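# Move wooden block from bench onto cart floor

## Task

Lift the wooden block from the bench and lay it flat on the floor of the cart, at the handle end next to the profiles. The drop flap must stay open, and anything already in place must remain so. Finish with both grippers empty and clear of the cart, the robot upright and untilted, and no part of it touching anything.

## Robot and tools

ROBOT. A Rainbow Robotics RB-Y1: a two-wheel differential base with two rear casters, a folding torso (squat, shift, pitch, yaw), a head, and two 7-joint arms, each ending in a parallel gripper. A camera case sticks out sideways from each wrist and can strike things. The base is 0.58 m wide, extends 0.10 m in front of the drive axle and 0.57 m behind it, and sweeps a 0.58 m radius when it spins in place. It cannot move sideways.

FRAMES. Base frame: origin on the floor midway between the drive wheels, x forward, y left, z up, in metres. The printed chest, left_hand and right_hand values are in this frame. A hand point lies midway between its finger pads. Fingers point along the hand's -z and close along its x. The odometry frame is the base frame as it was at scene start. base_odometry counts only wheel rotation, so slip shows as travel, and turns caused by bumps are missed. Heading is in rad, positive is left, range -3.142 to 3.142.

move. One call runs one action. The options are: "base" and/or "joints", plus optional "min_time_s" and "contact_limits"; or "target", optionally with "min_time_s"; or "contact_limits" by itself. A call with no action only reports state and images.
- base: a single velocity command {"x_m_s", "turn_rad_s", "for_s"}. x_m_s is forward speed, 0.005 to 0.4 m/s in either sign, or 0. turn_rad_s is the left turn rate, 0.02 to 1.509 rad/s in either sign, or 0. for_s runs 0.1 to 5 s. Omitted speeds are 0. Acceleration is 0.4 m/s² (turns 0.5 rad/s²), so the base coasts up to 1 s (turns 3.1 s) after for_s ends. If |x| + 0.27|turn| is above 0.4, both speeds are scaled down.
- joints: absolute joint angles in rad, and gripper openings in m, keyed by name. Ranges: torso_squat_rad 0 to 1.2; torso_shift_rad -0.3 to 0.6; torso_pitch_rad -0.2 to 1.4 (positive leans forward); torso_yaw_rad -1.5 to 1.5 (positive left; raise both arms out by at least 0.2 rad first). Combined torso limits: squat+shift<=1.52; squat-shift+pitch<=1.57; shift+0.5pitch-0.4squat<=0.7; shift+0.3pitch-0.5squat<=0.39. Left arm: shoulder_pitch ±2.356 (negative swings forward and up), shoulder_roll 0 to 3.141 (outward), shoulder_yaw ±2.094, elbow -2.617 to 0.01 (negative bends), forearm_roll ±3.141, wrist_pitch -1.57 to 1.919, hand_roll ±2.705. The right arm is the same except right_shoulder_roll_rad runs -3.141 to 0, with negative meaning outward. Grippers: left_gripper_m and right_gripper_m, 0 to 0.1 m opening. head_pan_rad ±0.523 (positive left); head_tilt_rad -0.35 to 1.57 (positive looks down).
- target: an absolute hand pose {side "left"/"right", x, y, z in metres in the base frame (-3 to 3), quat_wxyz in the same form the hand lines print}. It is solved once into joint angles, so the hand follows an arc; break long moves into short steps. hand_status reads "reached" (within 10 mm and 2°), "short" with the remaining error, or "refused" with a reason.
- min_time_s: 0.1 to 8 s, the shortest duration for the arm, head and torso motions.
- contact_limits: per-gripper current limit in mA, 200 to 672.5 (the default). Lower values weaken the grip. The setting persists.
- cameras: a list chosen from head_camera, left_wrist_camera, right_wrist_camera, all. [] returns no images. blocking: false returns within about 0.5 s while motion continues. A target cannot be sent while another move is still running.

wait(seconds 0 to 10, cameras) lets time pass and reports state. stop(cameras) brakes every running motion. zoom_image(camera, region [x0,y0,x1,y1] in pixels, at most 504x504) gives a closer view of that camera's latest image. read_manual returns licence text. finished_scene(scene = current scene number) ends the scene irreversibly, so call it only once the goal holds.

RESULTS. The "move" line reads "done" or the worst status among the motions. Statuses: moving, done, off_target (stopped away from its target, possibly still pushing), contact_stop (torso only), time_out, limit_stop_at_<name> (a built-in guard near own body; nothing is pushing), not_followed / "joint command not followed" (the arm-collision check held the command back), torque_fault (the robot froze for 10 s), limit_stop_at_motor_heat. A contact_stop or time_out halts the whole group: torso, left arm or right arm. If an uncommanded stop or a refusal occurs, the remaining calls in that reply are skipped. on_its_own lists what happened without your command. lidar_m gives 12 distances in 30° sectors, counterclockwise from straight ahead, measured in a plane 0.23 m above the floor. motor_effort is wheel load in %. An idle wheel above roughly 30 means the base is pressing on something. Joint torques, external torques, wrist force/torque (uncalibrated, offset up to 16 N) and motor temperatures are also reported.

GRASPING. To hold an object, command an opening at least 0.005 m narrower than the object; it will then report off_target or done. Each arm carries up to 3 kg.

AVOID. Arms striking or squeezing each other, including fingers and camera cases; keep about 0.5 rad of outward shoulder roll when both arms reach forward. Dropping the block or releasing it while it moves. Driving into furniture: the base does not stop, and a stalled wheel cuts the wheel motors for 2 s. Catching the upper body on an edge while the base drives under it. Heavy loads far forward or sudden stops, which can tip the robot. Exceeding the torso limits. Overheating motors by holding stretched poses. Something may occasionally nudge loose objects. When finished, open the gripper, lift clear of the cart, and check that nothing touches the robot.

Each tool is called in YAML: its name, and indented under it one key for each argument.

## Session

move:
  joints: {"head_tilt_rad":0.75,"head_pan_rad":0.5}
  cameras: ["head_camera"]

move:
  joints: {"head_tilt_rad":0.75,"head_pan_rad":-0.5}
  cameras: ["head_camera"]

Scene clock: 1.00 s.
Joint torques (N m): left_arm=[-1.56 -0.75 0.68 -0.48 -0.13 -0.55 -0.13] | right_arm=[-3.64 -0.59 -0.77 -1.42 0.04 -0.56 0]
External joint torques (N m): left_arm=[-0.18 -0.9 0.67 0.08 -0.14 -0.13 -0.12] | right_arm=[-0.04 0.53 -0.73 0.22 -0.02 0.03 -0.02]
Motor temperatures (°C): left_arm=[30 28 31 35 34 32 37] | right_arm=[34 30 32 30 35 36 34]
Wrist force (N): left_arm=[-0.1 1.3 -7.8] | right_arm=[-2.6 0.9 -4.7]
Wrist torque (N m): left_arm=[-0.30 0.15 0.11] | right_arm=[-0.08 -0.10 -0.10]
Wrist force, peak (N): left_arm=[0.1 1.6 -7.9] | right_arm=[-2.9 0.8 -5.4]
move: done
base_odometry: x=+0.000 y=+0.000 heading=+0.000
lidar_m: 0.74 1.04 1.57 4.56 1.51 1.06 1.01 1.09 1.44 3.61 1.10 0.79
base_status: not commanded
joint_positions: torso_squat_rad=+0.350 torso_shift_rad=+0.000 torso_pitch_rad=+0.000 torso_yaw_rad=+0.000 left_shoulder_pitch_rad=+0.037 left_shoulder_roll_rad=+0.004 left_shoulder_yaw_rad=-0.043 left_elbow_rad=-0.196 left_forearm_roll_rad=-0.014 left_wrist_pitch_rad=+0.002 left_hand_roll_rad=+0.027 left_gripper_m=+0.099 right_shoulder_pitch_rad=-0.040 right_shoulder_roll_rad=-0.021 right_shoulder_yaw_rad=-0.018 right_elbow_rad=-0.235 right_forearm_roll_rad=+0.049 right_wrist_pitch_rad=-0.014 right_hand_roll_rad=+0.035 right_gripper_m=+0.099 head_pan_rad=+0.500 head_tilt_rad=+0.750
joint_status: all done
wheel_motors_off: 0
motor_effort: left_wheel=+0(1) right_wheel=+0(2)
chest: x=-0.2280 y=+0.0001 z=+1.2475 quat_wxyz=(+1.000, +0.000, +0.000, +0.000) (m; base frame)
left_hand: x=-0.1598 y=+0.2200 z=+0.5653 quat_wxyz=(+0.997, +0.000, -0.079, -0.009) (m; base frame)
right_hand: x=-0.0823 y=-0.2360 z=+0.5770 quat_wxyz=(+0.989, -0.016, -0.142, +0.041) (m; base frame)
pictures: head_camera
camera_calibration:
head_camera: T_world_to_cam=[[0.476648, -0.878535, -0.0313629, 0.142779], [-0.572985, -0.28342, -0.769, 1.04683], [0.666705, 0.384513, -0.638478, 1.00665], [0, 0, 0, 1]] pos_world=[-0.139374, 0.0350592, 1.45221]

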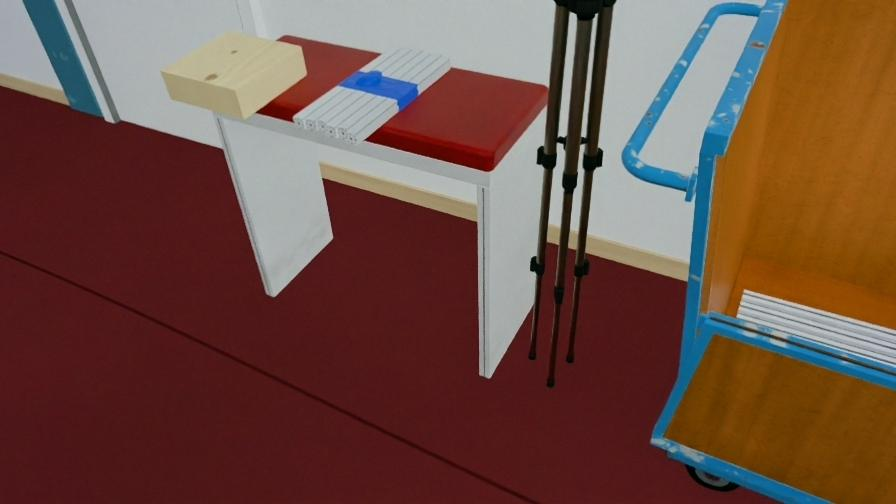

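Scene clock: 2.33 s.
Joint torques (N m): left_arm=[-1.48 -0.68 0.63 -0.47 -0.09 -0.53 0.07] | right_arm=[-3.64 -0.6 -0.55 -1.66 -0.1 -0.51 -0.14]
External joint torques (N m): left_arm=[-0.1 -0.83 0.61 0.09 -0.09 -0.11 0.08] | right_arm=[-0.05 0.52 -0.51 -0.03 -0.16 0.08 -0.15]
Motor temperatures (°C): left_arm=[30 28 31 35 34 32 37] | right_arm=[34 30 32 30 35 36 34]
Wrist force (N): left_arm=[-0.5 1.0 -7.4] | right_arm=[-2.4 1.8 -4.5]
Wrist torque (N m): left_arm=[-0.22 0.12 0.12] | right_arm=[-0.18 -0.07 -0.11]
Wrist force, peak (N): left_arm=[-0.7 1.3 -8.3] | right_arm=[-2.9 1.1 -5.5]
move: done
base_odometry: x=+0.000 y=+0.000 heading=+0.000
lidar_m: 0.74 1.03 1.57 4.56 1.51 1.08 1.01 1.08 1.44 3.62 1.09 0.78
base_status: not commanded
joint_positions: torso_squat_rad=+0.350 torso_shift_rad=+0.000 torso_pitch_rad=+0.000 torso_yaw_rad=+0.000 left_shoulder_pitch_rad=+0.037 left_shoulder_roll_rad=+0.004 left_shoulder_yaw_rad=-0.043 left_elbow_rad=-0.196 left_forearm_roll_rad=-0.014 left_wrist_pitch_rad=+0.002 left_hand_roll_rad=+0.027 left_gripper_m=+0.099 right_shoulder_pitch_rad=-0.040 right_shoulder_roll_rad=-0.021 right_shoulder_yaw_rad=-0.018 right_elbow_rad=-0.235 right_forearm_roll_rad=+0.049 right_wrist_pitch_rad=-0.014 right_hand_roll_rad=+0.035 right_gripper_m=+0.099 head_pan_rad=-0.500 head_tilt_rad=+0.750
joint_status: all done
wheel_motors_off: 0
motor_effort: left_wheel=+0(1) right_wheel=-1(2)
chest: x=-0.2280 y=+0.0001 z=+1.2475 quat_wxyz=(+1.000, +0.000, +0.000, +0.000) (m; base frame)
left_hand: x=-0.1598 y=+0.2200 z=+0.5653 quat_wxyz=(+0.997, +0.000, -0.079, -0.009) (m; base frame)
right_hand: x=-0.0823 y=-0.2360 z=+0.5770 quat_wxyz=(+0.989, -0.016, -0.142, +0.041) (m; base frame)
pictures: head_camera
camera_calibration:
head_camera: T_world_to_cam=[[-0.481709, -0.87577, -0.0313537, -0.0546831], [-0.548069, 0.328992, -0.769016, 1.05187], [0.683796, -0.353258, -0.638461, 1.01028], [0, 0, 0, 1]] pos_world=[-0.140673, -0.0370551, 1.45221]

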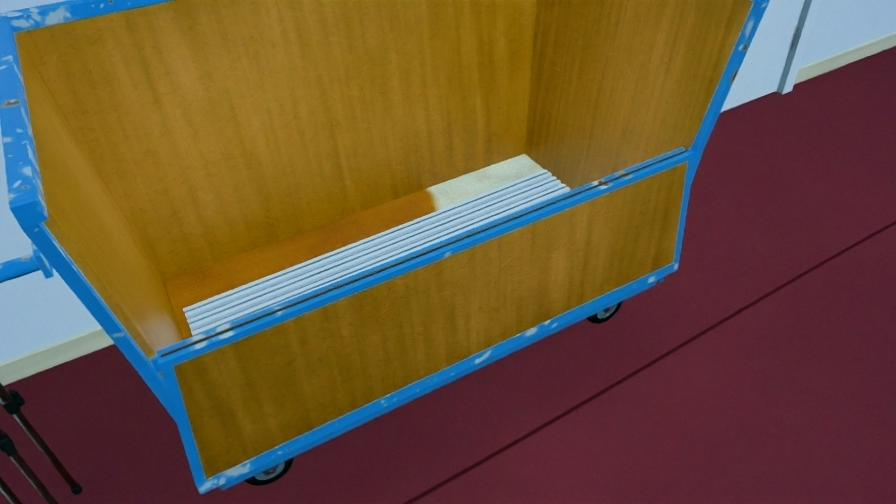

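move:
  base: {"turn_rad_s":0.9,"for_s":1.745}
  joints: {"head_pan_rad":0,"left_shoulder_roll_rad":0.3,"right_shoulder_roll_rad":-0.3,"left_gripper_m":0,"right_gripper_m":0}
  cameras: []

move:
  base: {"x_m_s":0.4,"for_s":3.08}
  joints: {"torso_squat_rad":0.1,"torso_shift_rad":0.2,"torso_pitch_rad":0.72,"head_tilt_rad":0.3,"left_shoulder_pitch_rad":-0.782,"left_shoulder_roll_rad":0.571,"left_shoulder_yaw_rad":-0.067,"left_elbow_rad":-2.028,"left_forearm_roll_rad":0.621,"left_wrist_pitch_rad":1.919,"left_hand_roll_rad":0.561,"right_shoulder_pitch_rad":-0.782,"right_shoulder_roll_rad":-0.571,"right_shoulder_yaw_rad":0.067,"right_elbow_rad":-2.028,"right_forearm_roll_rad":-0.621,"right_wrist_pitch_rad":1.919,"right_hand_roll_rad":-0.561}
  cameras: []

move:
  base: {"turn_rad_s":-0.9,"for_s":1.745}
  cameras: ["head_camera"]

Scene clock: 10.73 s.
Joint torques (N m): left_arm=[-1.59 7.04 1.45 -0.24 -0.05 -0.58 -0.04] | right_arm=[-3.62 -7.44 -1.24 -1.46 -0.07 -0.65 -0.02]
External joint torques (N m): left_arm=[-0.27 -1.57 0.69 0.14 -0.09 -0.21 -0.04] | right_arm=[0.03 1.47 -0.42 0.16 -0.1 -0.09 -0.03]
Motor temperatures (°C): left_arm=[30 28 31 35 34 32 37] | right_arm=[34 30 31 30 35 36 34]
Wrist force (N): left_arm=[0.3 -0.5 -8.3] | right_arm=[-2.1 2.6 -4.5]
Wrist torque (N m): left_arm=[-0.17 0.18 0.08] | right_arm=[-0.17 -0.06 -0.09]
Wrist force, peak (N): left_arm=[0.3 -0.1 -8.5] | right_arm=[-3.0 3.3 -5.0]
move: done
base_odometry: x=+0.000 y=+0.000 heading=+1.502
lidar_m: 4.48 1.62 1.10 1.02 1.04 1.35 3.00 1.21 0.82 0.76 1.03 1.56
base_status: done (sent for 1.73 of 1.73 s)
joint_positions: torso_squat_rad=+0.350 torso_shift_rad=+0.000 torso_pitch_rad=+0.000 torso_yaw_rad=+0.000 left_shoulder_pitch_rad=+0.037 left_shoulder_roll_rad=+0.300 left_shoulder_yaw_rad=-0.043 left_elbow_rad=-0.196 left_forearm_roll_rad=-0.014 left_wrist_pitch_rad=+0.002 left_hand_roll_rad=+0.027 left_gripper_m=+0.000 right_shoulder_pitch_rad=-0.040 right_shoulder_roll_rad=-0.300 right_shoulder_yaw_rad=-0.018 right_elbow_rad=-0.235 right_forearm_roll_rad=+0.049 right_wrist_pitch_rad=-0.014 right_hand_roll_rad=+0.035 right_gripper_m=+0.000 head_pan_rad=+0.000 head_tilt_rad=+0.750
joint_status: all done
wheel_motors_off: 0
motor_effort: left_wheel=+6(34) right_wheel=+20(51)
chest: x=-0.2280 y=+0.0001 z=+1.2475 quat_wxyz=(+1.000, +0.000, +0.000, +0.000) (m; base frame)
left_hand: x=-0.1615 y=+0.4417 z=+0.5980 quat_wxyz=(+0.986, +0.146, -0.075, -0.025) (m; base frame)
right_hand: x=-0.0808 y=-0.4436 z=+0.6113 quat_wxyz=(+0.977, -0.154, -0.137, +0.055) (m; base frame)
pictures: none
No camera images: "cameras" was empty.

Scene clock: 15.20 s.
Joint torques (N m): left_arm=[-9.21 5.16 5.26 -6.89 0.08 -0.53 0.02] | right_arm=[-9.63 -7.68 -4.16 -7.5 0.15 -0.01 0.07]
External joint torques (N m): left_arm=[0.98 -1.34 0.53 0.7 -0.1 -0.34 0.03] | right_arm=[0.14 -0.73 0.36 -0.28 0.09 0.13 0.07]
Motor temperatures (°C): left_arm=[30 28 31 35 34 32 37] | right_arm=[34 30 31 30 35 36 34]
Wrist force (N): left_arm=[0.6 1.7 -8.1] | right_arm=[-0.9 0.4 -4.8]
Wrist torque (N m): left_arm=[-0.35 0.20 0.11] | right_arm=[-0.02 -0.01 -0.06]
Wrist force, peak (N): left_arm=[0.9 2.3 -8.4] | right_arm=[-4.5 3.4 -4.5]
move: done
base_odometry: x=+0.084 y=+1.224 heading=+1.502
lidar_m: 4.15 1.79 1.22 1.13 1.16 1.50 3.35 1.30 1.05 0.82 1.44 1.84
base_status: done (sent for 3.07 of 3.07 s)
joint_positions: torso_squat_rad=+0.100 torso_shift_rad=+0.200 torso_pitch_rad=+0.720 torso_yaw_rad=+0.000 left_shoulder_pitch_rad=-0.782 left_shoulder_roll_rad=+0.571 left_shoulder_yaw_rad=-0.067 left_elbow_rad=-2.028 left_forearm_roll_rad=+0.621 left_wrist_pitch_rad=+1.919 left_hand_roll_rad=+0.561 left_gripper_m=+0.000 right_shoulder_pitch_rad=-0.782 right_shoulder_roll_rad=-0.571 right_shoulder_yaw_rad=+0.067 right_elbow_rad=-2.028 right_forearm_roll_rad=-0.621 right_wrist_pitch_rad=+1.919 right_hand_roll_rad=-0.561 right_gripper_m=+0.000 head_pan_rad=+0.000 head_tilt_rad=+0.300
joint_status: all done
wheel_motors_off: 0
motor_effort: left_wheel=+9(54) right_wheel=-8(65)
chest: x=+0.1144 y=+0.0001 z=+1.1957 quat_wxyz=(+0.936, +0.000, +0.352, +0.000) (m; base frame)
left_hand: x=+0.4555 y=+0.1997 z=+0.8573 quat_wxyz=(+0.999, -0.050, +0.000, +0.000) (m; base frame)
right_hand: x=+0.4555 y=-0.1995 z=+0.8573 quat_wxyz=(+0.999, +0.050, +0.000, +0.000) (m; base frame)
pictures: none
No camera images: "cameras" was empty.

Scene clock: 19.03 s.
Joint torques (N m): left_arm=[-9.62 5.17 5.48 -6.93 0.05 -0.55 -0.04] | right_arm=[-9.63 -7.77 -4.42 -7.56 0.07 -0.11 0.22]
External joint torques (N m): left_arm=[0.56 -1.33 0.75 0.66 -0.13 -0.36 -0.04] | right_arm=[0.15 -0.82 0.11 -0.34 0.01 0.02 0.22]
Motor temperatures (°C): left_arm=[30 28 31 35 34 32 37] | right_arm=[34 30 31 30 35 36 34]
Wrist force (N): left_arm=[0.8 1.4 -7.9] | right_arm=[-1.1 0.3 -5.3]
Wrist torque (N m): left_arm=[-0.29 0.19 0.11] | right_arm=[-0.05 -0.04 -0.05]
Wrist force, peak (N): left_arm=[0.7 1.8 -8.5] | right_arm=[-0.6 0.5 -5.6]
move: done
base_odometry: x=+0.084 y=+1.224 heading=+0.001
lidar_m: 0.80 1.45 1.95 4.37 1.68 1.19 1.14 1.20 1.60 4.00 1.30 1.04
base_status: done (sent for 1.73 of 1.73 s)
joint_positions: torso_squat_rad=+0.100 torso_shift_rad=+0.200 torso_pitch_rad=+0.720 torso_yaw_rad=+0.000 left_shoulder_pitch_rad=-0.782 left_shoulder_roll_rad=+0.571 left_shoulder_yaw_rad=-0.067 left_elbow_rad=-2.028 left_forearm_roll_rad=+0.621 left_wrist_pitch_rad=+1.919 left_hand_roll_rad=+0.561 left_gripper_m=+0.000 right_shoulder_pitch_rad=-0.782 right_shoulder_roll_rad=-0.571 right_shoulder_yaw_rad=+0.067 right_elbow_rad=-2.028 right_forearm_roll_rad=-0.621 right_wrist_pitch_rad=+1.919 right_hand_roll_rad=-0.561 right_gripper_m=+0.000 head_pan_rad=+0.000 head_tilt_rad=+0.300
joint_status: not commanded
wheel_motors_off: 0
motor_effort: left_wheel=+16(35) right_wheel=-5(37)
chest: x=+0.1144 y=+0.0001 z=+1.1957 quat_wxyz=(+0.936, +0.000, +0.352, +0.000) (m; base frame)
left_hand: x=+0.4555 y=+0.1997 z=+0.8573 quat_wxyz=(+0.999, -0.050, +0.000, +0.000) (m; base frame)
right_hand: x=+0.4555 y=-0.1995 z=+0.8573 quat_wxyz=(+0.999, +0.050, +0.000, +0.000) (m; base frame)
pictures: head_camera
camera_calibration:
head_camera: T_world_to_cam=[[-0.0112179, -0.999501, -0.0295118, 0.0413652], [-0.8207, 0.0260638, -0.570764, 1.02745], [0.571249, 0.0178176, -0.820583, 0.887672], [0, 0, 0, 1]] pos_world=[0.336612, -0.00125081, 1.31606]

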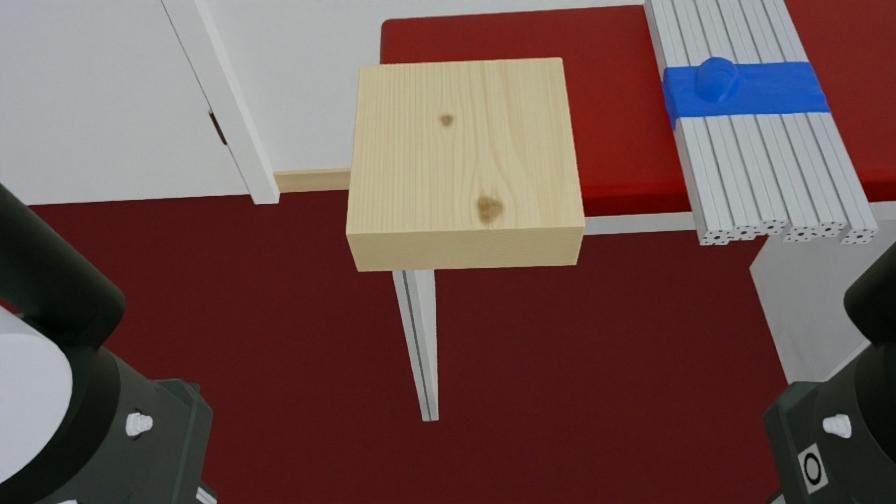

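move:
  base: {"x_m_s":0.25,"for_s":1.56}
  joints: {"head_tilt_rad":0.6}

Scene clock: 24.70 s.
Joint torques (N m): left_arm=[-9.16 5.08 4.91 -6.91 0.1 -0.47 -0.03] | right_arm=[-9.6 -7.61 -3.81 -7.42 0.07 -0.1 0.19]
External joint torques (N m): left_arm=[1.03 -1.42 0.18 0.68 -0.08 -0.29 -0.03] | right_arm=[0.18 -0.66 0.72 -0.2 0.01 0.03 0.19]
Motor temperatures (°C): left_arm=[30 28 31 35 34 32 37] | right_arm=[34 30 31 30 35 36 34]
Wrist force (N): left_arm=[-0.1 2.0 -7.1] | right_arm=[-1.2 -0.3 -5.0]
Wrist torque (N m): left_arm=[-0.40 0.11 0.05] | right_arm=[0.05 -0.07 -0.09]
Wrist force, peak (N): left_arm=[0.8 2.5 -8.4] | right_arm=[-0.7 0.1 -5.6]
move: done
base_odometry: x=+0.476 y=+1.224 heading=+0.001
lidar_m: 0.42 1.07 1.42 3.61 2.27 1.62 1.52 1.60 2.13 1.13 0.76 0.88
base_status: done (sent for 1.57 of 1.57 s)
joint_positions: torso_squat_rad=+0.100 torso_shift_rad=+0.200 torso_pitch_rad=+0.720 torso_yaw_rad=+0.000 left_shoulder_pitch_rad=-0.782 left_shoulder_roll_rad=+0.571 left_shoulder_yaw_rad=-0.067 left_elbow_rad=-2.028 left_forearm_roll_rad=+0.621 left_wrist_pitch_rad=+1.919 left_hand_roll_rad=+0.561 left_gripper_m=+0.000 right_shoulder_pitch_rad=-0.782 right_shoulder_roll_rad=-0.571 right_shoulder_yaw_rad=+0.067 right_elbow_rad=-2.028 right_forearm_roll_rad=-0.621 right_wrist_pitch_rad=+1.919 right_hand_roll_rad=-0.561 right_gripper_m=+0.000 head_pan_rad=+0.000 head_tilt_rad=+0.600
joint_status: all done
wheel_motors_off: 0
motor_effort: left_wheel=+2(43) right_wheel=-2(26)
chest: x=+0.1144 y=+0.0001 z=+1.1957 quat_wxyz=(+0.936, +0.000, +0.352, +0.000) (m; base frame)
left_hand: x=+0.4555 y=+0.1997 z=+0.8573 quat_wxyz=(+0.999, -0.050, +0.000, +0.000) (m; base frame)
right_hand: x=+0.4555 y=-0.1995 z=+0.8572 quat_wxyz=(+0.999, +0.050, +0.000, +0.000) (m; base frame)
pictures: head_camera, left_wrist_camera, right_wrist_camera
camera_calibration:
head_camera: T_world_to_cam=[[-0.019435, -0.999502, -0.0248785, 0.0373555], [-0.952723, 0.0260604, -0.302721, 0.705208], [0.303219, 0.0178189, -0.952754, 1.13417], [0, 0, 0, 1]] pos_world=[0.328692, -0.00125082, 1.295]
left_wrist_camera: T_world_to_cam=[[0.999611, 0.0256466, -0.0109978, -0.451583], [0.0274892, -0.837211, 0.546189, -0.284575], [0.00480039, -0.546278, -0.83759, 0.897467], [0, 0, 0, 1]] pos_world=[0.454922, 0.263599, 0.902175]
right_wrist_camera: T_world_to_cam=[[-0.999228, -0.0261867, -0.029293, 0.473739], [-0.0384406, 0.805851, 0.590869, -0.301146], [0.00813292, 0.591539, -0.806236, 0.877693], [0, 0, 0, 1]] pos_world=[0.454659, -0.264105, 0.899443]

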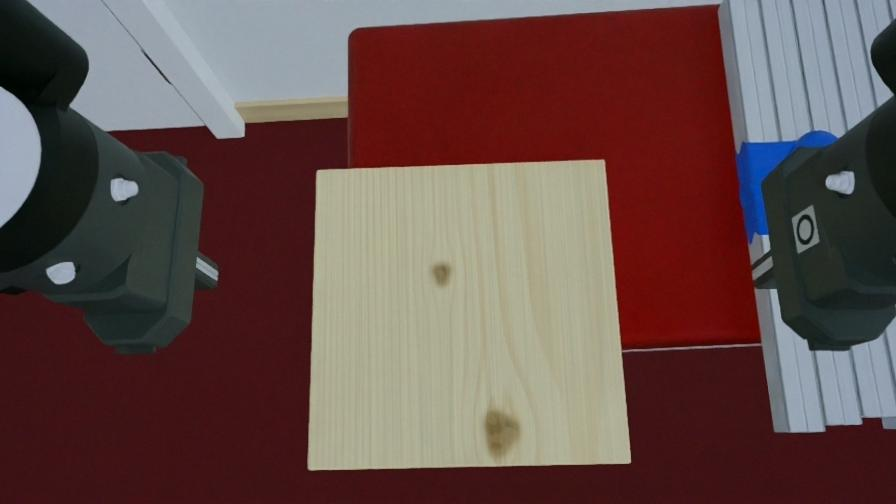

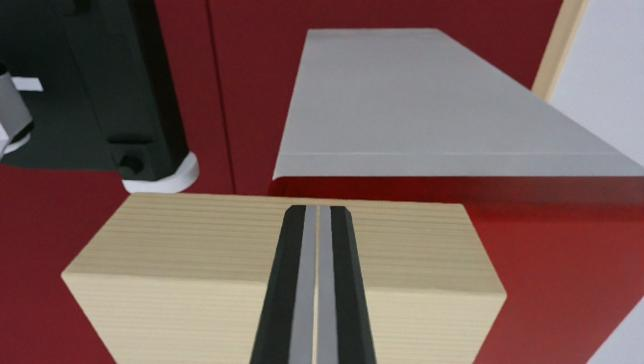

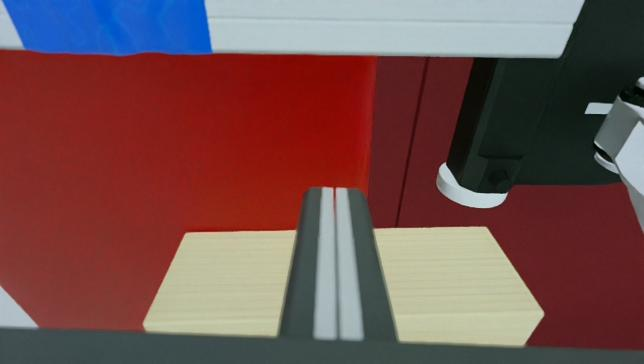

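move:
  base: {"x_m_s":-0.05,"for_s":0.2}
  joints: {"left_shoulder_pitch_rad":-0.805,"left_shoulder_roll_rad":0.472,"left_shoulder_yaw_rad":-0.206,"left_elbow_rad":-1.887,"left_forearm_roll_rad":0.489,"left_wrist_pitch_rad":1.784,"left_hand_roll_rad":0.583,"right_shoulder_pitch_rad":-0.805,"right_shoulder_roll_rad":-0.472,"right_shoulder_yaw_rad":0.206,"right_elbow_rad":-1.887,"right_forearm_roll_rad":-0.489,"right_wrist_pitch_rad":1.784,"right_hand_roll_rad":-0.583}
  cameras: []

move:
  joints: {"torso_squat_rad":0.32}

Scene clock: 29.27 s.
Joint torques (N m): left_arm=[-10.46 3.5 5.14 -7.77 0.2 -0.22 0.1] | right_arm=[-11.79 -4.49 -4.27 -8.3 -0.02 0.11 -0.12]
External joint torques (N m): left_arm=[0.25 -0.69 1.19 0.5 0.01 -0.03 0.1] | right_arm=[-1.5 0.17 -0.49 -0.47 -0.09 0.24 -0.13]
Motor temperatures (°C): left_arm=[30 28 31 36 34 32 37] | right_arm=[34 30 31 30 35 36 34]
Wrist force (N): left_arm=[0.4 2.0 -7.5] | right_arm=[-0.8 1.0 -5.3]
Wrist torque (N m): left_arm=[-0.37 0.16 0.11] | right_arm=[-0.15 0.03 -0.06]
Wrist force, peak (N): left_arm=[0.3 1.8 -8.8] | right_arm=[-1.2 1.7 -5.8]
move: done
base_odometry: x=+0.466 y=+1.224 heading=+0.001
lidar_m: 0.42 1.07 1.42 3.64 2.26 1.59 1.52 1.57 2.12 1.18 0.77 0.89
base_status: done (sent for 0.2 of 0.2 s)
joint_positions: torso_squat_rad=+0.100 torso_shift_rad=+0.200 torso_pitch_rad=+0.720 torso_yaw_rad=+0.000 left_shoulder_pitch_rad=-0.805 left_shoulder_roll_rad=+0.472 left_shoulder_yaw_rad=-0.206 left_elbow_rad=-1.887 left_forearm_roll_rad=+0.489 left_wrist_pitch_rad=+1.784 left_hand_roll_rad=+0.583 left_gripper_m=+0.000 right_shoulder_pitch_rad=-0.805 right_shoulder_roll_rad=-0.472 right_shoulder_yaw_rad=+0.206 right_elbow_rad=-1.887 right_forearm_roll_rad=-0.489 right_wrist_pitch_rad=+1.784 right_hand_roll_rad=-0.583 right_gripper_m=+0.000 head_pan_rad=+0.000 head_tilt_rad=+0.600
joint_status: all done
wheel_motors_off: 0
motor_effort: left_wheel=+1(19) right_wheel=-2(21)
chest: x=+0.1144 y=+0.0001 z=+1.1957 quat_wxyz=(+0.936, +0.000, +0.352, +0.000) (m; base frame)
left_hand: x=+0.4551 y=+0.1548 z=+0.8102 quat_wxyz=(+0.999, -0.051, +0.001, +0.000) (m; base frame)
right_hand: x=+0.4550 y=-0.1548 z=+0.8100 quat_wxyz=(+0.999, +0.051, +0.001, +0.000) (m; base frame)
pictures: none
No camera images: "cameras" was empty.

Scene clock: 30.80 s.
Joint torques (N m): left_arm=[-10.55 3.59 5.03 -7.73 0.17 -0.26 0.05] | right_arm=[-11.54 -4.73 -4.24 -8.3 -0.06 -0.12 -0.24]
External joint torques (N m): left_arm=[0.16 -0.6 1.08 0.55 -0.02 -0.07 0.05] | right_arm=[-1.24 -0.07 -0.46 -0.47 -0.13 0.02 -0.24]
Motor temperatures (°C): left_arm=[30 28 31 36 34 32 37] | right_arm=[34 30 31 30 35 36 34]
Wrist force (N): left_arm=[1.2 1.7 -7.4] | right_arm=[-0.4 0.6 -5.2]
Wrist torque (N m): left_arm=[-0.28 0.19 0.11] | right_arm=[-0.11 0.09 -0.08]
Wrist force, peak (N): left_arm=[1.4 2.4 -7.9] | right_arm=[-0.3 0.5 -5.8]
move: done
base_odometry: x=+0.466 y=+1.224 heading=+0.001
lidar_m: 0.42 1.07 1.40 3.63 2.24 1.58 1.52 1.58 2.11 1.19 0.77 0.89
base_status: not commanded
joint_positions: torso_squat_rad=+0.320 torso_shift_rad=+0.200 torso_pitch_rad=+0.720 torso_yaw_rad=+0.000 left_shoulder_pitch_rad=-0.805 left_shoulder_roll_rad=+0.472 left_shoulder_yaw_rad=-0.206 left_elbow_rad=-1.887 left_forearm_roll_rad=+0.489 left_wrist_pitch_rad=+1.784 left_hand_roll_rad=+0.583 left_gripper_m=+0.000 right_shoulder_pitch_rad=-0.805 right_shoulder_roll_rad=-0.472 right_shoulder_yaw_rad=+0.206 right_elbow_rad=-1.887 right_forearm_roll_rad=-0.489 right_wrist_pitch_rad=+1.784 right_hand_roll_rad=-0.583 right_gripper_m=+0.000 head_pan_rad=+0.000 head_tilt_rad=+0.600
joint_status: all done
wheel_motors_off: 0
motor_effort: left_wheel=+0(2) right_wheel=-1(3)
chest: x=+0.1080 y=+0.0001 z=+1.1644 quat_wxyz=(+0.936, +0.000, +0.352, +0.000) (m; base frame)
left_hand: x=+0.4488 y=+0.1548 z=+0.7788 quat_wxyz=(+0.999, -0.051, +0.000, +0.000) (m; base frame)
right_hand: x=+0.4486 y=-0.1548 z=+0.7787 quat_wxyz=(+0.999, +0.051, +0.001, +0.000) (m; base frame)
pictures: head_camera, left_wrist_camera, right_wrist_camera
camera_calibration:
head_camera: T_world_to_cam=[[-0.0194334, -0.999502, -0.0248796, 0.0364507], [-0.952694, 0.0260609, -0.302813, 0.689711], [0.30331, 0.0178179, -0.952725, 1.10613], [0, 0, 0, 1]] pos_world=[0.322292, -0.00125082, 1.26359]
left_wrist_camera: T_world_to_cam=[[0.999594, 0.0256391, -0.0124563, -0.443489], [0.0282775, -0.83686, 0.546686, -0.279866], [0.00359237, -0.546816, -0.837245, 0.807651], [0, 0, 0, 1]] pos_world=[0.448321, 0.218799, 0.823677]
right_wrist_camera: T_world_to_cam=[[-0.999273, -0.0262657, -0.0276408, 0.464552], [-0.0375292, 0.805675, 0.591167, -0.291679], [0.00674207, 0.591775, -0.806075, 0.788483], [0, 0, 0, 1]] pos_world=[0.447952, -0.219404, 0.820848]

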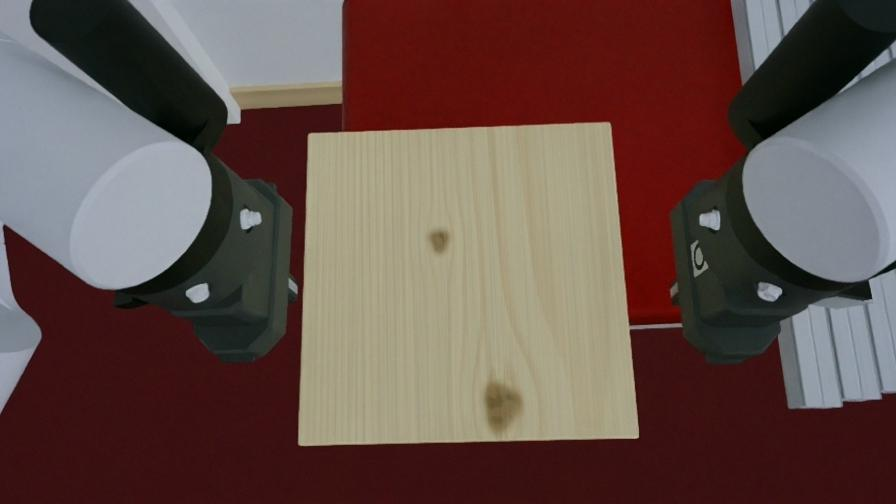

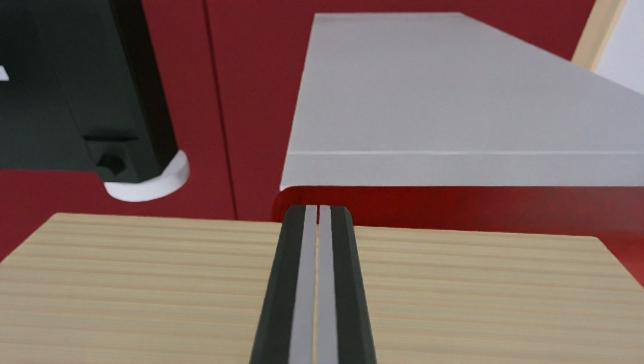

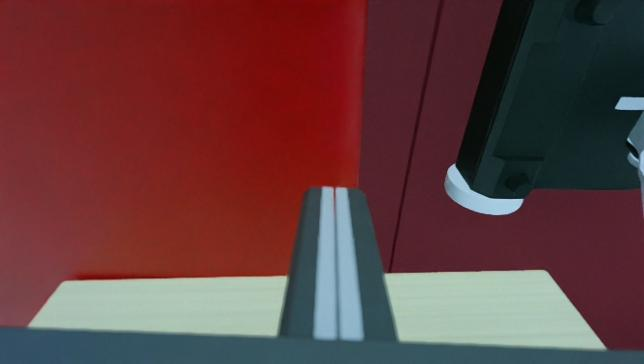

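move:
  base: {"x_m_s":0.05,"for_s":0.1}
  joints: {"left_shoulder_pitch_rad":-0.866,"left_shoulder_roll_rad":0.4,"left_shoulder_yaw_rad":-0.285,"left_elbow_rad":-1.853,"left_forearm_roll_rad":0.428,"left_wrist_pitch_rad":1.797,"left_hand_roll_rad":0.651,"right_shoulder_pitch_rad":-0.866,"right_shoulder_roll_rad":-0.4,"right_shoulder_yaw_rad":0.285,"right_elbow_rad":-1.853,"right_forearm_roll_rad":-0.428,"right_wrist_pitch_rad":1.797,"right_hand_roll_rad":-0.651}
  min_time_s: 3
  cameras: ["head_camera"]

move:
  joints: {"torso_squat_rad":0.22}
  min_time_s: 1.5
  cameras: ["head_camera"]

wait:
  seconds: 1

Scene clock: 36.77 s.
Joint torques (N m): left_arm=[-23.36 -33.85 -15.04 -16.14 13.84 -13.13 0.45] | right_arm=[-25.78 33.94 10.61 -17.59 -11.28 -11.2 -0.8]
External joint torques (N m): left_arm=[-11.83 -36.43 -18.54 -7.73 13.68 -12.95 0.45] | right_arm=[-14.64 37 13.95 -9.64 -11.38 -11.08 -0.8]
Motor temperatures (°C): left_arm=[31 28 31 36 34 33 37] | right_arm=[34 30 31 30 36 37 34]
Wrist force (N): left_arm=[-4.6 86.4 18.5] | right_arm=[-8.3 -75.8 12.2]
Wrist torque (N m): left_arm=[-1.59 0.27 -0.08] | right_arm=[1.53 0.01 0.47]
Wrist force, peak (N): left_arm=[-4.0 86.9 17.4] | right_arm=[-8.5 -76.3 12.2]
move: done
base_odometry: x=+0.470 y=+1.224 heading=+0.001
lidar_m: 0.42 1.08 1.41 3.61 2.25 1.59 1.52 1.59 2.13 1.15 0.77 0.89
base_status: done (sent for 0.1 of 0.1 s)
joint_positions: torso_squat_rad=+0.320 torso_shift_rad=+0.199 torso_pitch_rad=+0.719 torso_yaw_rad=+0.000 left_shoulder_pitch_rad=-0.863 left_shoulder_roll_rad=+0.409 left_shoulder_yaw_rad=-0.280 left_elbow_rad=-1.851 left_forearm_roll_rad=+0.425 left_wrist_pitch_rad=+1.800 left_hand_roll_rad=+0.651 left_gripper_m=+0.000 right_shoulder_pitch_rad=-0.862 right_shoulder_roll_rad=-0.409 right_shoulder_yaw_rad=+0.281 right_elbow_rad=-1.851 right_forearm_roll_rad=-0.425 right_wrist_pitch_rad=+1.800 right_hand_roll_rad=-0.651 right_gripper_m=+0.000 head_pan_rad=+0.000 head_tilt_rad=+0.600
joint_status: all done
wheel_motors_off: 0
motor_effort: left_wheel=+4(23) right_wheel=-3(22)
chest: x=+0.1074 y=+0.0001 z=+1.1646 quat_wxyz=(+0.936, +0.000, +0.352, +0.000) (m; base frame)
left_hand: x=+0.4497 y=+0.1213 z=+0.7787 quat_wxyz=(+0.999, -0.043, +0.000, +0.004) (m; base frame)
right_hand: x=+0.4492 y=-0.1208 z=+0.7783 quat_wxyz=(+0.999, +0.043, +0.000, -0.003) (m; base frame)
pictures: head_camera
camera_calibration:
head_camera: T_world_to_cam=[[-0.0193107, -0.999504, -0.0248706, 0.0364983], [-0.952378, 0.0259599, -0.303812, 0.690352], [0.304307, 0.0178194, -0.952407, 1.10609], [0, 0, 0, 1]] pos_world=[0.321591, -0.00115113, 1.26409]

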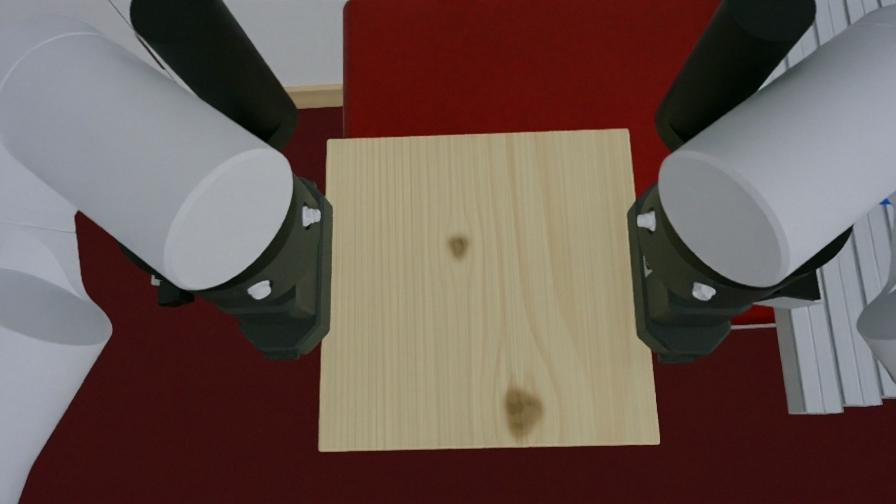

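Scene clock: 38.57 s.
Joint torques (N m): left_arm=[-24.29 -31.61 -12.42 -21.07 14.43 -10.83 0.36] | right_arm=[-27.49 33.24 9.02 -23.5 -12.51 -10.47 -0.74]
External joint torques (N m): left_arm=[-12.81 -34.16 -15.91 -12.66 14.27 -10.66 0.37] | right_arm=[-16.4 36.29 12.34 -15.54 -12.61 -10.36 -0.74]
Motor temperatures (°C): left_arm=[31 28 31 36 35 33 37] | right_arm=[34 30 32 31 36 37 34]
Wrist force (N): left_arm=[6.2 77.9 -11.9] | right_arm=[-2.2 -75.7 -12.6]
Wrist torque (N m): left_arm=[-1.03 0.29 0.05] | right_arm=[1.19 -0.04 0.37]
Wrist force, peak (N): left_arm=[-4.2 86.8 17.2] | right_arm=[-8.3 -76.1 11.6]
move: done
base_odometry: x=+0.470 y=+1.224 heading=+0.001
lidar_m: 0.42 1.07 1.42 3.63 2.24 1.61 1.52 1.58 2.13 1.15 0.77 0.89
base_status: not commanded
joint_positions: torso_squat_rad=+0.220 torso_shift_rad=+0.200 torso_pitch_rad=+0.721 torso_yaw_rad=+0.000 left_shoulder_pitch_rad=-0.863 left_shoulder_roll_rad=+0.408 left_shoulder_yaw_rad=-0.281 left_elbow_rad=-1.850 left_forearm_roll_rad=+0.424 left_wrist_pitch_rad=+1.800 left_hand_roll_rad=+0.651 left_gripper_m=+0.000 right_shoulder_pitch_rad=-0.862 right_shoulder_roll_rad=-0.409 right_shoulder_yaw_rad=+0.282 right_elbow_rad=-1.849 right_forearm_roll_rad=-0.425 right_wrist_pitch_rad=+1.800 right_hand_roll_rad=-0.651 right_gripper_m=+0.000 head_pan_rad=+0.000 head_tilt_rad=+0.600
joint_status: all done
wheel_motors_off: 0
motor_effort: left_wheel=+4(7) right_wheel=-3(5)
chest: x=+0.1122 y=+0.0001 z=+1.1824 quat_wxyz=(+0.936, +0.000, +0.353, +0.000) (m; base frame)
left_hand: x=+0.4534 y=+0.1210 z=+0.7953 quat_wxyz=(+0.999, -0.043, +0.001, +0.004) (m; base frame)
right_hand: x=+0.4529 y=-0.1210 z=+0.7949 quat_wxyz=(+0.999, +0.043, +0.002, -0.003) (m; base frame)
pictures: head_camera
camera_calibration:
head_camera: T_world_to_cam=[[-0.0193636, -0.999504, -0.0248306, 0.0369914], [-0.953011, 0.025961, -0.301821, 0.698031], [0.302316, 0.0178195, -0.953041, 1.12251], [0, 0, 0, 1]] pos_world=[0.326594, -0.00115112, 1.2814]

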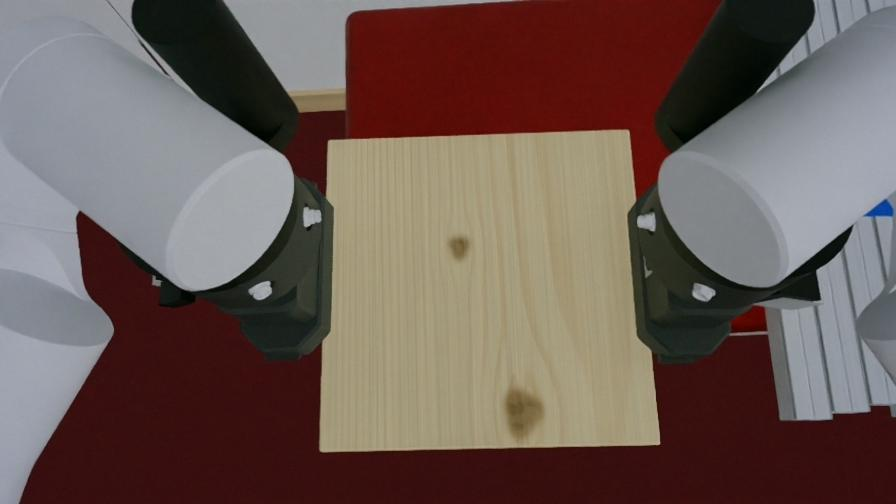

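Scene clock: 39.57 s.
Joint torques (N m): left_arm=[-24.37 -31.84 -12.52 -20.93 14.43 -10.81 0.35] | right_arm=[-27.52 33.37 9.7 -23.66 -12.51 -10.37 -0.76]
External joint torques (N m): left_arm=[-12.89 -34.39 -16.01 -12.52 14.27 -10.64 0.35] | right_arm=[-16.43 36.42 13.03 -15.71 -12.61 -10.25 -0.77]
Motor temperatures (°C): left_arm=[31 28 31 36 35 33 37] | right_arm=[34 30 32 31 36 37 34]
Wrist force (N): left_arm=[5.9 78.3 -11.5] | right_arm=[-2.9 -75.3 -13.4]
Wrist torque (N m): left_arm=[-1.03 0.36 0.06] | right_arm=[1.18 -0.06 0.39]
Wrist force, peak (N): left_arm=[5.2 78.9 -11.3] | right_arm=[-2.3 -76.1 -12.9]
base_odometry: x=+0.470 y=+1.224 heading=+0.001
lidar_m: 0.41 1.07 1.42 3.64 2.24 1.59 1.52 1.59 2.12 1.15 0.77 0.87
base_status: not commanded
joint_positions: torso_squat_rad=+0.220 torso_shift_rad=+0.200 torso_pitch_rad=+0.721 torso_yaw_rad=+0.000 left_shoulder_pitch_rad=-0.863 left_shoulder_roll_rad=+0.408 left_shoulder_yaw_rad=-0.281 left_elbow_rad=-1.850 left_forearm_roll_rad=+0.424 left_wrist_pitch_rad=+1.800 left_hand_roll_rad=+0.651 left_gripper_m=+0.000 right_shoulder_pitch_rad=-0.862 right_shoulder_roll_rad=-0.409 right_shoulder_yaw_rad=+0.282 right_elbow_rad=-1.849 right_forearm_roll_rad=-0.425 right_wrist_pitch_rad=+1.800 right_hand_roll_rad=-0.651 right_gripper_m=+0.000 head_pan_rad=+0.000 head_tilt_rad=+0.600
joint_status: all done
wheel_motors_off: 0
motor_effort: left_wheel=+5(7) right_wheel=-2(5)
chest: x=+0.1122 y=+0.0001 z=+1.1824 quat_wxyz=(+0.936, +0.000, +0.353, +0.000) (m; base frame)
left_hand: x=+0.4534 y=+0.1210 z=+0.7953 quat_wxyz=(+0.999, -0.043, +0.001, +0.004) (m; base frame)
right_hand: x=+0.4529 y=-0.1210 z=+0.7949 quat_wxyz=(+0.999, +0.043, +0.002, -0.003) (m; base frame)
wait: 1.00 s; at rest by 0.27 s
pictures: head_camera, left_wrist_camera, right_wrist_camera
camera_calibration:
head_camera: T_world_to_cam=[[-0.0193636, -0.999504, -0.0248306, 0.0369914], [-0.953011, 0.025961, -0.301821, 0.698031], [0.302316, 0.0178195, -0.953041, 1.12251], [0, 0, 0, 1]] pos_world=[0.326594, -0.00115112, 1.2814]
left_wrist_camera: T_world_to_cam=[[0.999361, 0.033076, -0.0135608, -0.446931], [0.0352028, -0.844565, 0.534294, -0.30965], [0.00621934, -0.53443, -0.84519, 0.806536], [0, 0, 0, 1]] pos_world=[0.452529, 0.1843, 0.841059]
right_wrist_camera: T_world_to_cam=[[-0.99949, -0.0203411, -0.0246282, 0.468481], [-0.0308442, 0.815023, 0.578607, -0.320177], [0.00830307, 0.579071, -0.815235, 0.786487], [0, 0, 0, 1]] pos_world=[0.451836, -0.184951, 0.837966]

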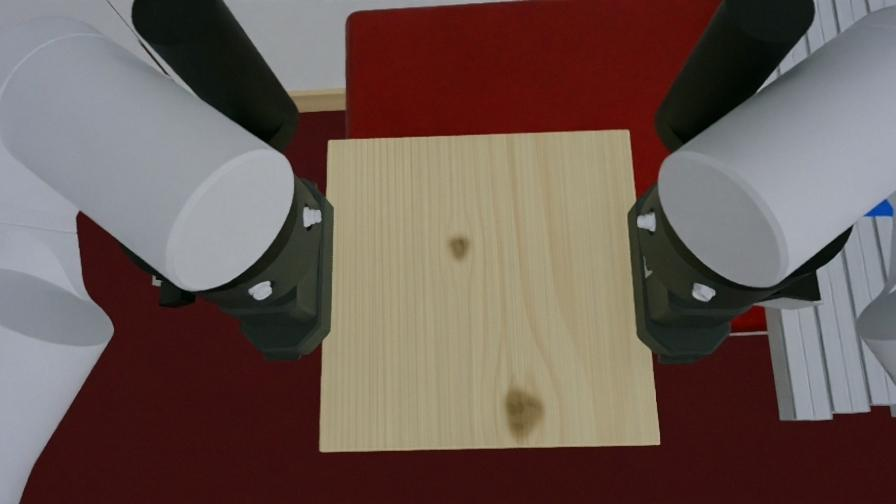

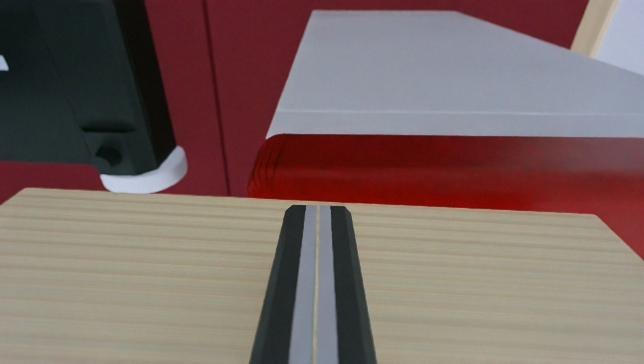

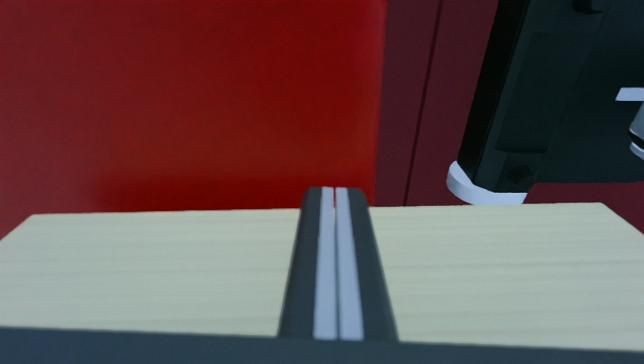

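move:
  joints: {"torso_squat_rad":0.1}
  min_time_s: 1.2
  cameras: ["head_camera"]

move:
  base: {"x_m_s":-0.15,"for_s":0.6}
  cameras: ["head_camera"]

Scene clock: 42.50 s.
Joint torques (N m): left_arm=[-24.24 -31.69 -12.61 -21.02 14.38 -10.82 0.32] | right_arm=[-27.91 33.5 9.29 -23.52 -12.46 -10.38 -0.88]
External joint torques (N m): left_arm=[-12.76 -34.24 -16.1 -12.6 14.22 -10.64 0.32] | right_arm=[-16.82 36.54 12.61 -15.56 -12.56 -10.26 -0.88]
Motor temperatures (°C): left_arm=[31 29 31 36 35 34 37] | right_arm=[34 31 32 31 37 38 34]
Wrist force (N): left_arm=[4.6 78.3 -11.7] | right_arm=[-2.5 -75.6 -13.3]
Wrist torque (N m): left_arm=[-1.08 0.18 0.03] | right_arm=[1.18 -0.06 0.37]
Wrist force, peak (N): left_arm=[5.7 78.8 -11.9] | right_arm=[-2.7 -76.0 -13.6]
move: done
base_odometry: x=+0.470 y=+1.224 heading=+0.001
lidar_m: 0.41 1.07 1.42 3.63 2.24 1.59 1.52 1.59 2.12 1.17 0.77 0.88
base_status: not commanded
joint_positions: torso_squat_rad=+0.100 torso_shift_rad=+0.200 torso_pitch_rad=+0.721 torso_yaw_rad=+0.000 left_shoulder_pitch_rad=-0.863 left_shoulder_roll_rad=+0.408 left_shoulder_yaw_rad=-0.281 left_elbow_rad=-1.850 left_forearm_roll_rad=+0.424 left_wrist_pitch_rad=+1.800 left_hand_roll_rad=+0.651 left_gripper_m=+0.000 right_shoulder_pitch_rad=-0.862 right_shoulder_roll_rad=-0.409 right_shoulder_yaw_rad=+0.282 right_elbow_rad=-1.849 right_forearm_roll_rad=-0.425 right_wrist_pitch_rad=+1.800 right_hand_roll_rad=-0.651 right_gripper_m=+0.000 head_pan_rad=+0.000 head_tilt_rad=+0.600
joint_status: all done
wheel_motors_off: 0
motor_effort: left_wheel=+4(5) right_wheel=-3(5)
chest: x=+0.1149 y=+0.0001 z=+1.1955 quat_wxyz=(+0.936, +0.000, +0.353, +0.000) (m; base frame)
left_hand: x=+0.4560 y=+0.1210 z=+0.8084 quat_wxyz=(+0.999, -0.043, +0.001, +0.004) (m; base frame)
right_hand: x=+0.4555 y=-0.1210 z=+0.8079 quat_wxyz=(+0.999, +0.043, +0.002, -0.003) (m; base frame)
pictures: head_camera
camera_calibration:
head_camera: T_world_to_cam=[[-0.0193626, -0.999504, -0.0248303, 0.0373663], [-0.953011, 0.0259599, -0.301821, 0.704463], [0.302316, 0.0178195, -0.953041, 1.13421], [0, 0, 0, 1]] pos_world=[0.329194, -0.00115113, 1.2945]

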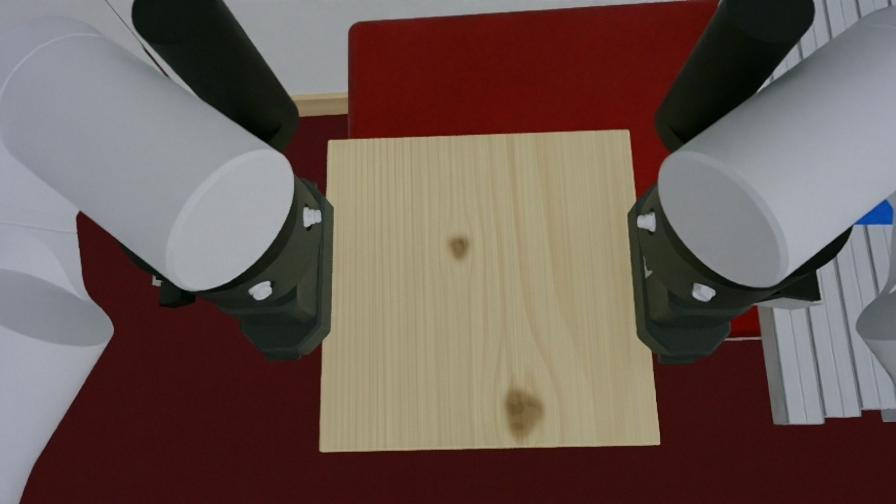

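Scene clock: 43.90 s.
Joint torques (N m): left_arm=[-25.24 -31.11 -11.94 -21.36 14.58 -10.61 0.21] | right_arm=[-28.72 33.29 9.06 -23.88 -12.62 -10.29 -0.74]
External joint torques (N m): left_arm=[-13.76 -33.66 -15.42 -12.95 14.42 -10.44 0.21] | right_arm=[-17.64 36.34 12.39 -15.92 -12.72 -10.17 -0.74]
Motor temperatures (°C): left_arm=[31 29 32 36 36 34 37] | right_arm=[34 31 32 31 37 38 34]
Wrist force (N): left_arm=[5.1 77.9 -11.8] | right_arm=[-2.4 -75.2 -13.1]
Wrist torque (N m): left_arm=[-1.02 0.25 0.05] | right_arm=[1.16 -0.01 0.36]
Wrist force, peak (N): left_arm=[6.5 78.3 -11.5] | right_arm=[-3.3 -75.6 -13.4]
move: done
base_odometry: x=+0.380 y=+1.224 heading=+0.001
lidar_m: 0.50 1.17 1.53 3.92 2.11 1.50 1.42 1.50 1.99 1.55 0.83 0.88
base_status: done (sent for 0.6 of 0.6 s)
joint_positions: torso_squat_rad=+0.100 torso_shift_rad=+0.200 torso_pitch_rad=+0.721 torso_yaw_rad=+0.000 left_shoulder_pitch_rad=-0.863 left_shoulder_roll_rad=+0.408 left_shoulder_yaw_rad=-0.281 left_elbow_rad=-1.850 left_forearm_roll_rad=+0.424 left_wrist_pitch_rad=+1.800 left_hand_roll_rad=+0.651 left_gripper_m=+0.000 right_shoulder_pitch_rad=-0.862 right_shoulder_roll_rad=-0.409 right_shoulder_yaw_rad=+0.282 right_elbow_rad=-1.849 right_forearm_roll_rad=-0.425 right_wrist_pitch_rad=+1.800 right_hand_roll_rad=-0.651 right_gripper_m=+0.000 head_pan_rad=+0.000 head_tilt_rad=+0.600
joint_status: not commanded
wheel_motors_off: 0
motor_effort: left_wheel=-1(21) right_wheel=+0(25)
chest: x=+0.1148 y=+0.0001 z=+1.1955 quat_wxyz=(+0.936, +0.000, +0.353, +0.000) (m; base frame)
left_hand: x=+0.4559 y=+0.1210 z=+0.8084 quat_wxyz=(+0.999, -0.043, +0.001, +0.004) (m; base frame)
right_hand: x=+0.4554 y=-0.1211 z=+0.8079 quat_wxyz=(+0.999, +0.043, +0.002, -0.003) (m; base frame)
pictures: head_camera
camera_calibration:
head_camera: T_world_to_cam=[[-0.0193613, -0.999504, -0.0248372, 0.0373773], [-0.952944, 0.0259647, -0.302031, 0.704742], [0.302526, 0.0178208, -0.952974, 1.13415], [0, 0, 0, 1]] pos_world=[0.329194, -0.00115111, 1.2946]

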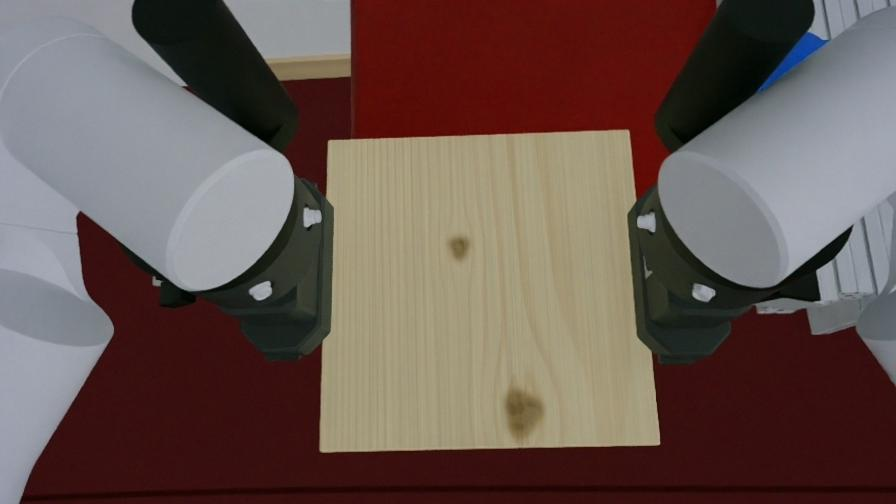

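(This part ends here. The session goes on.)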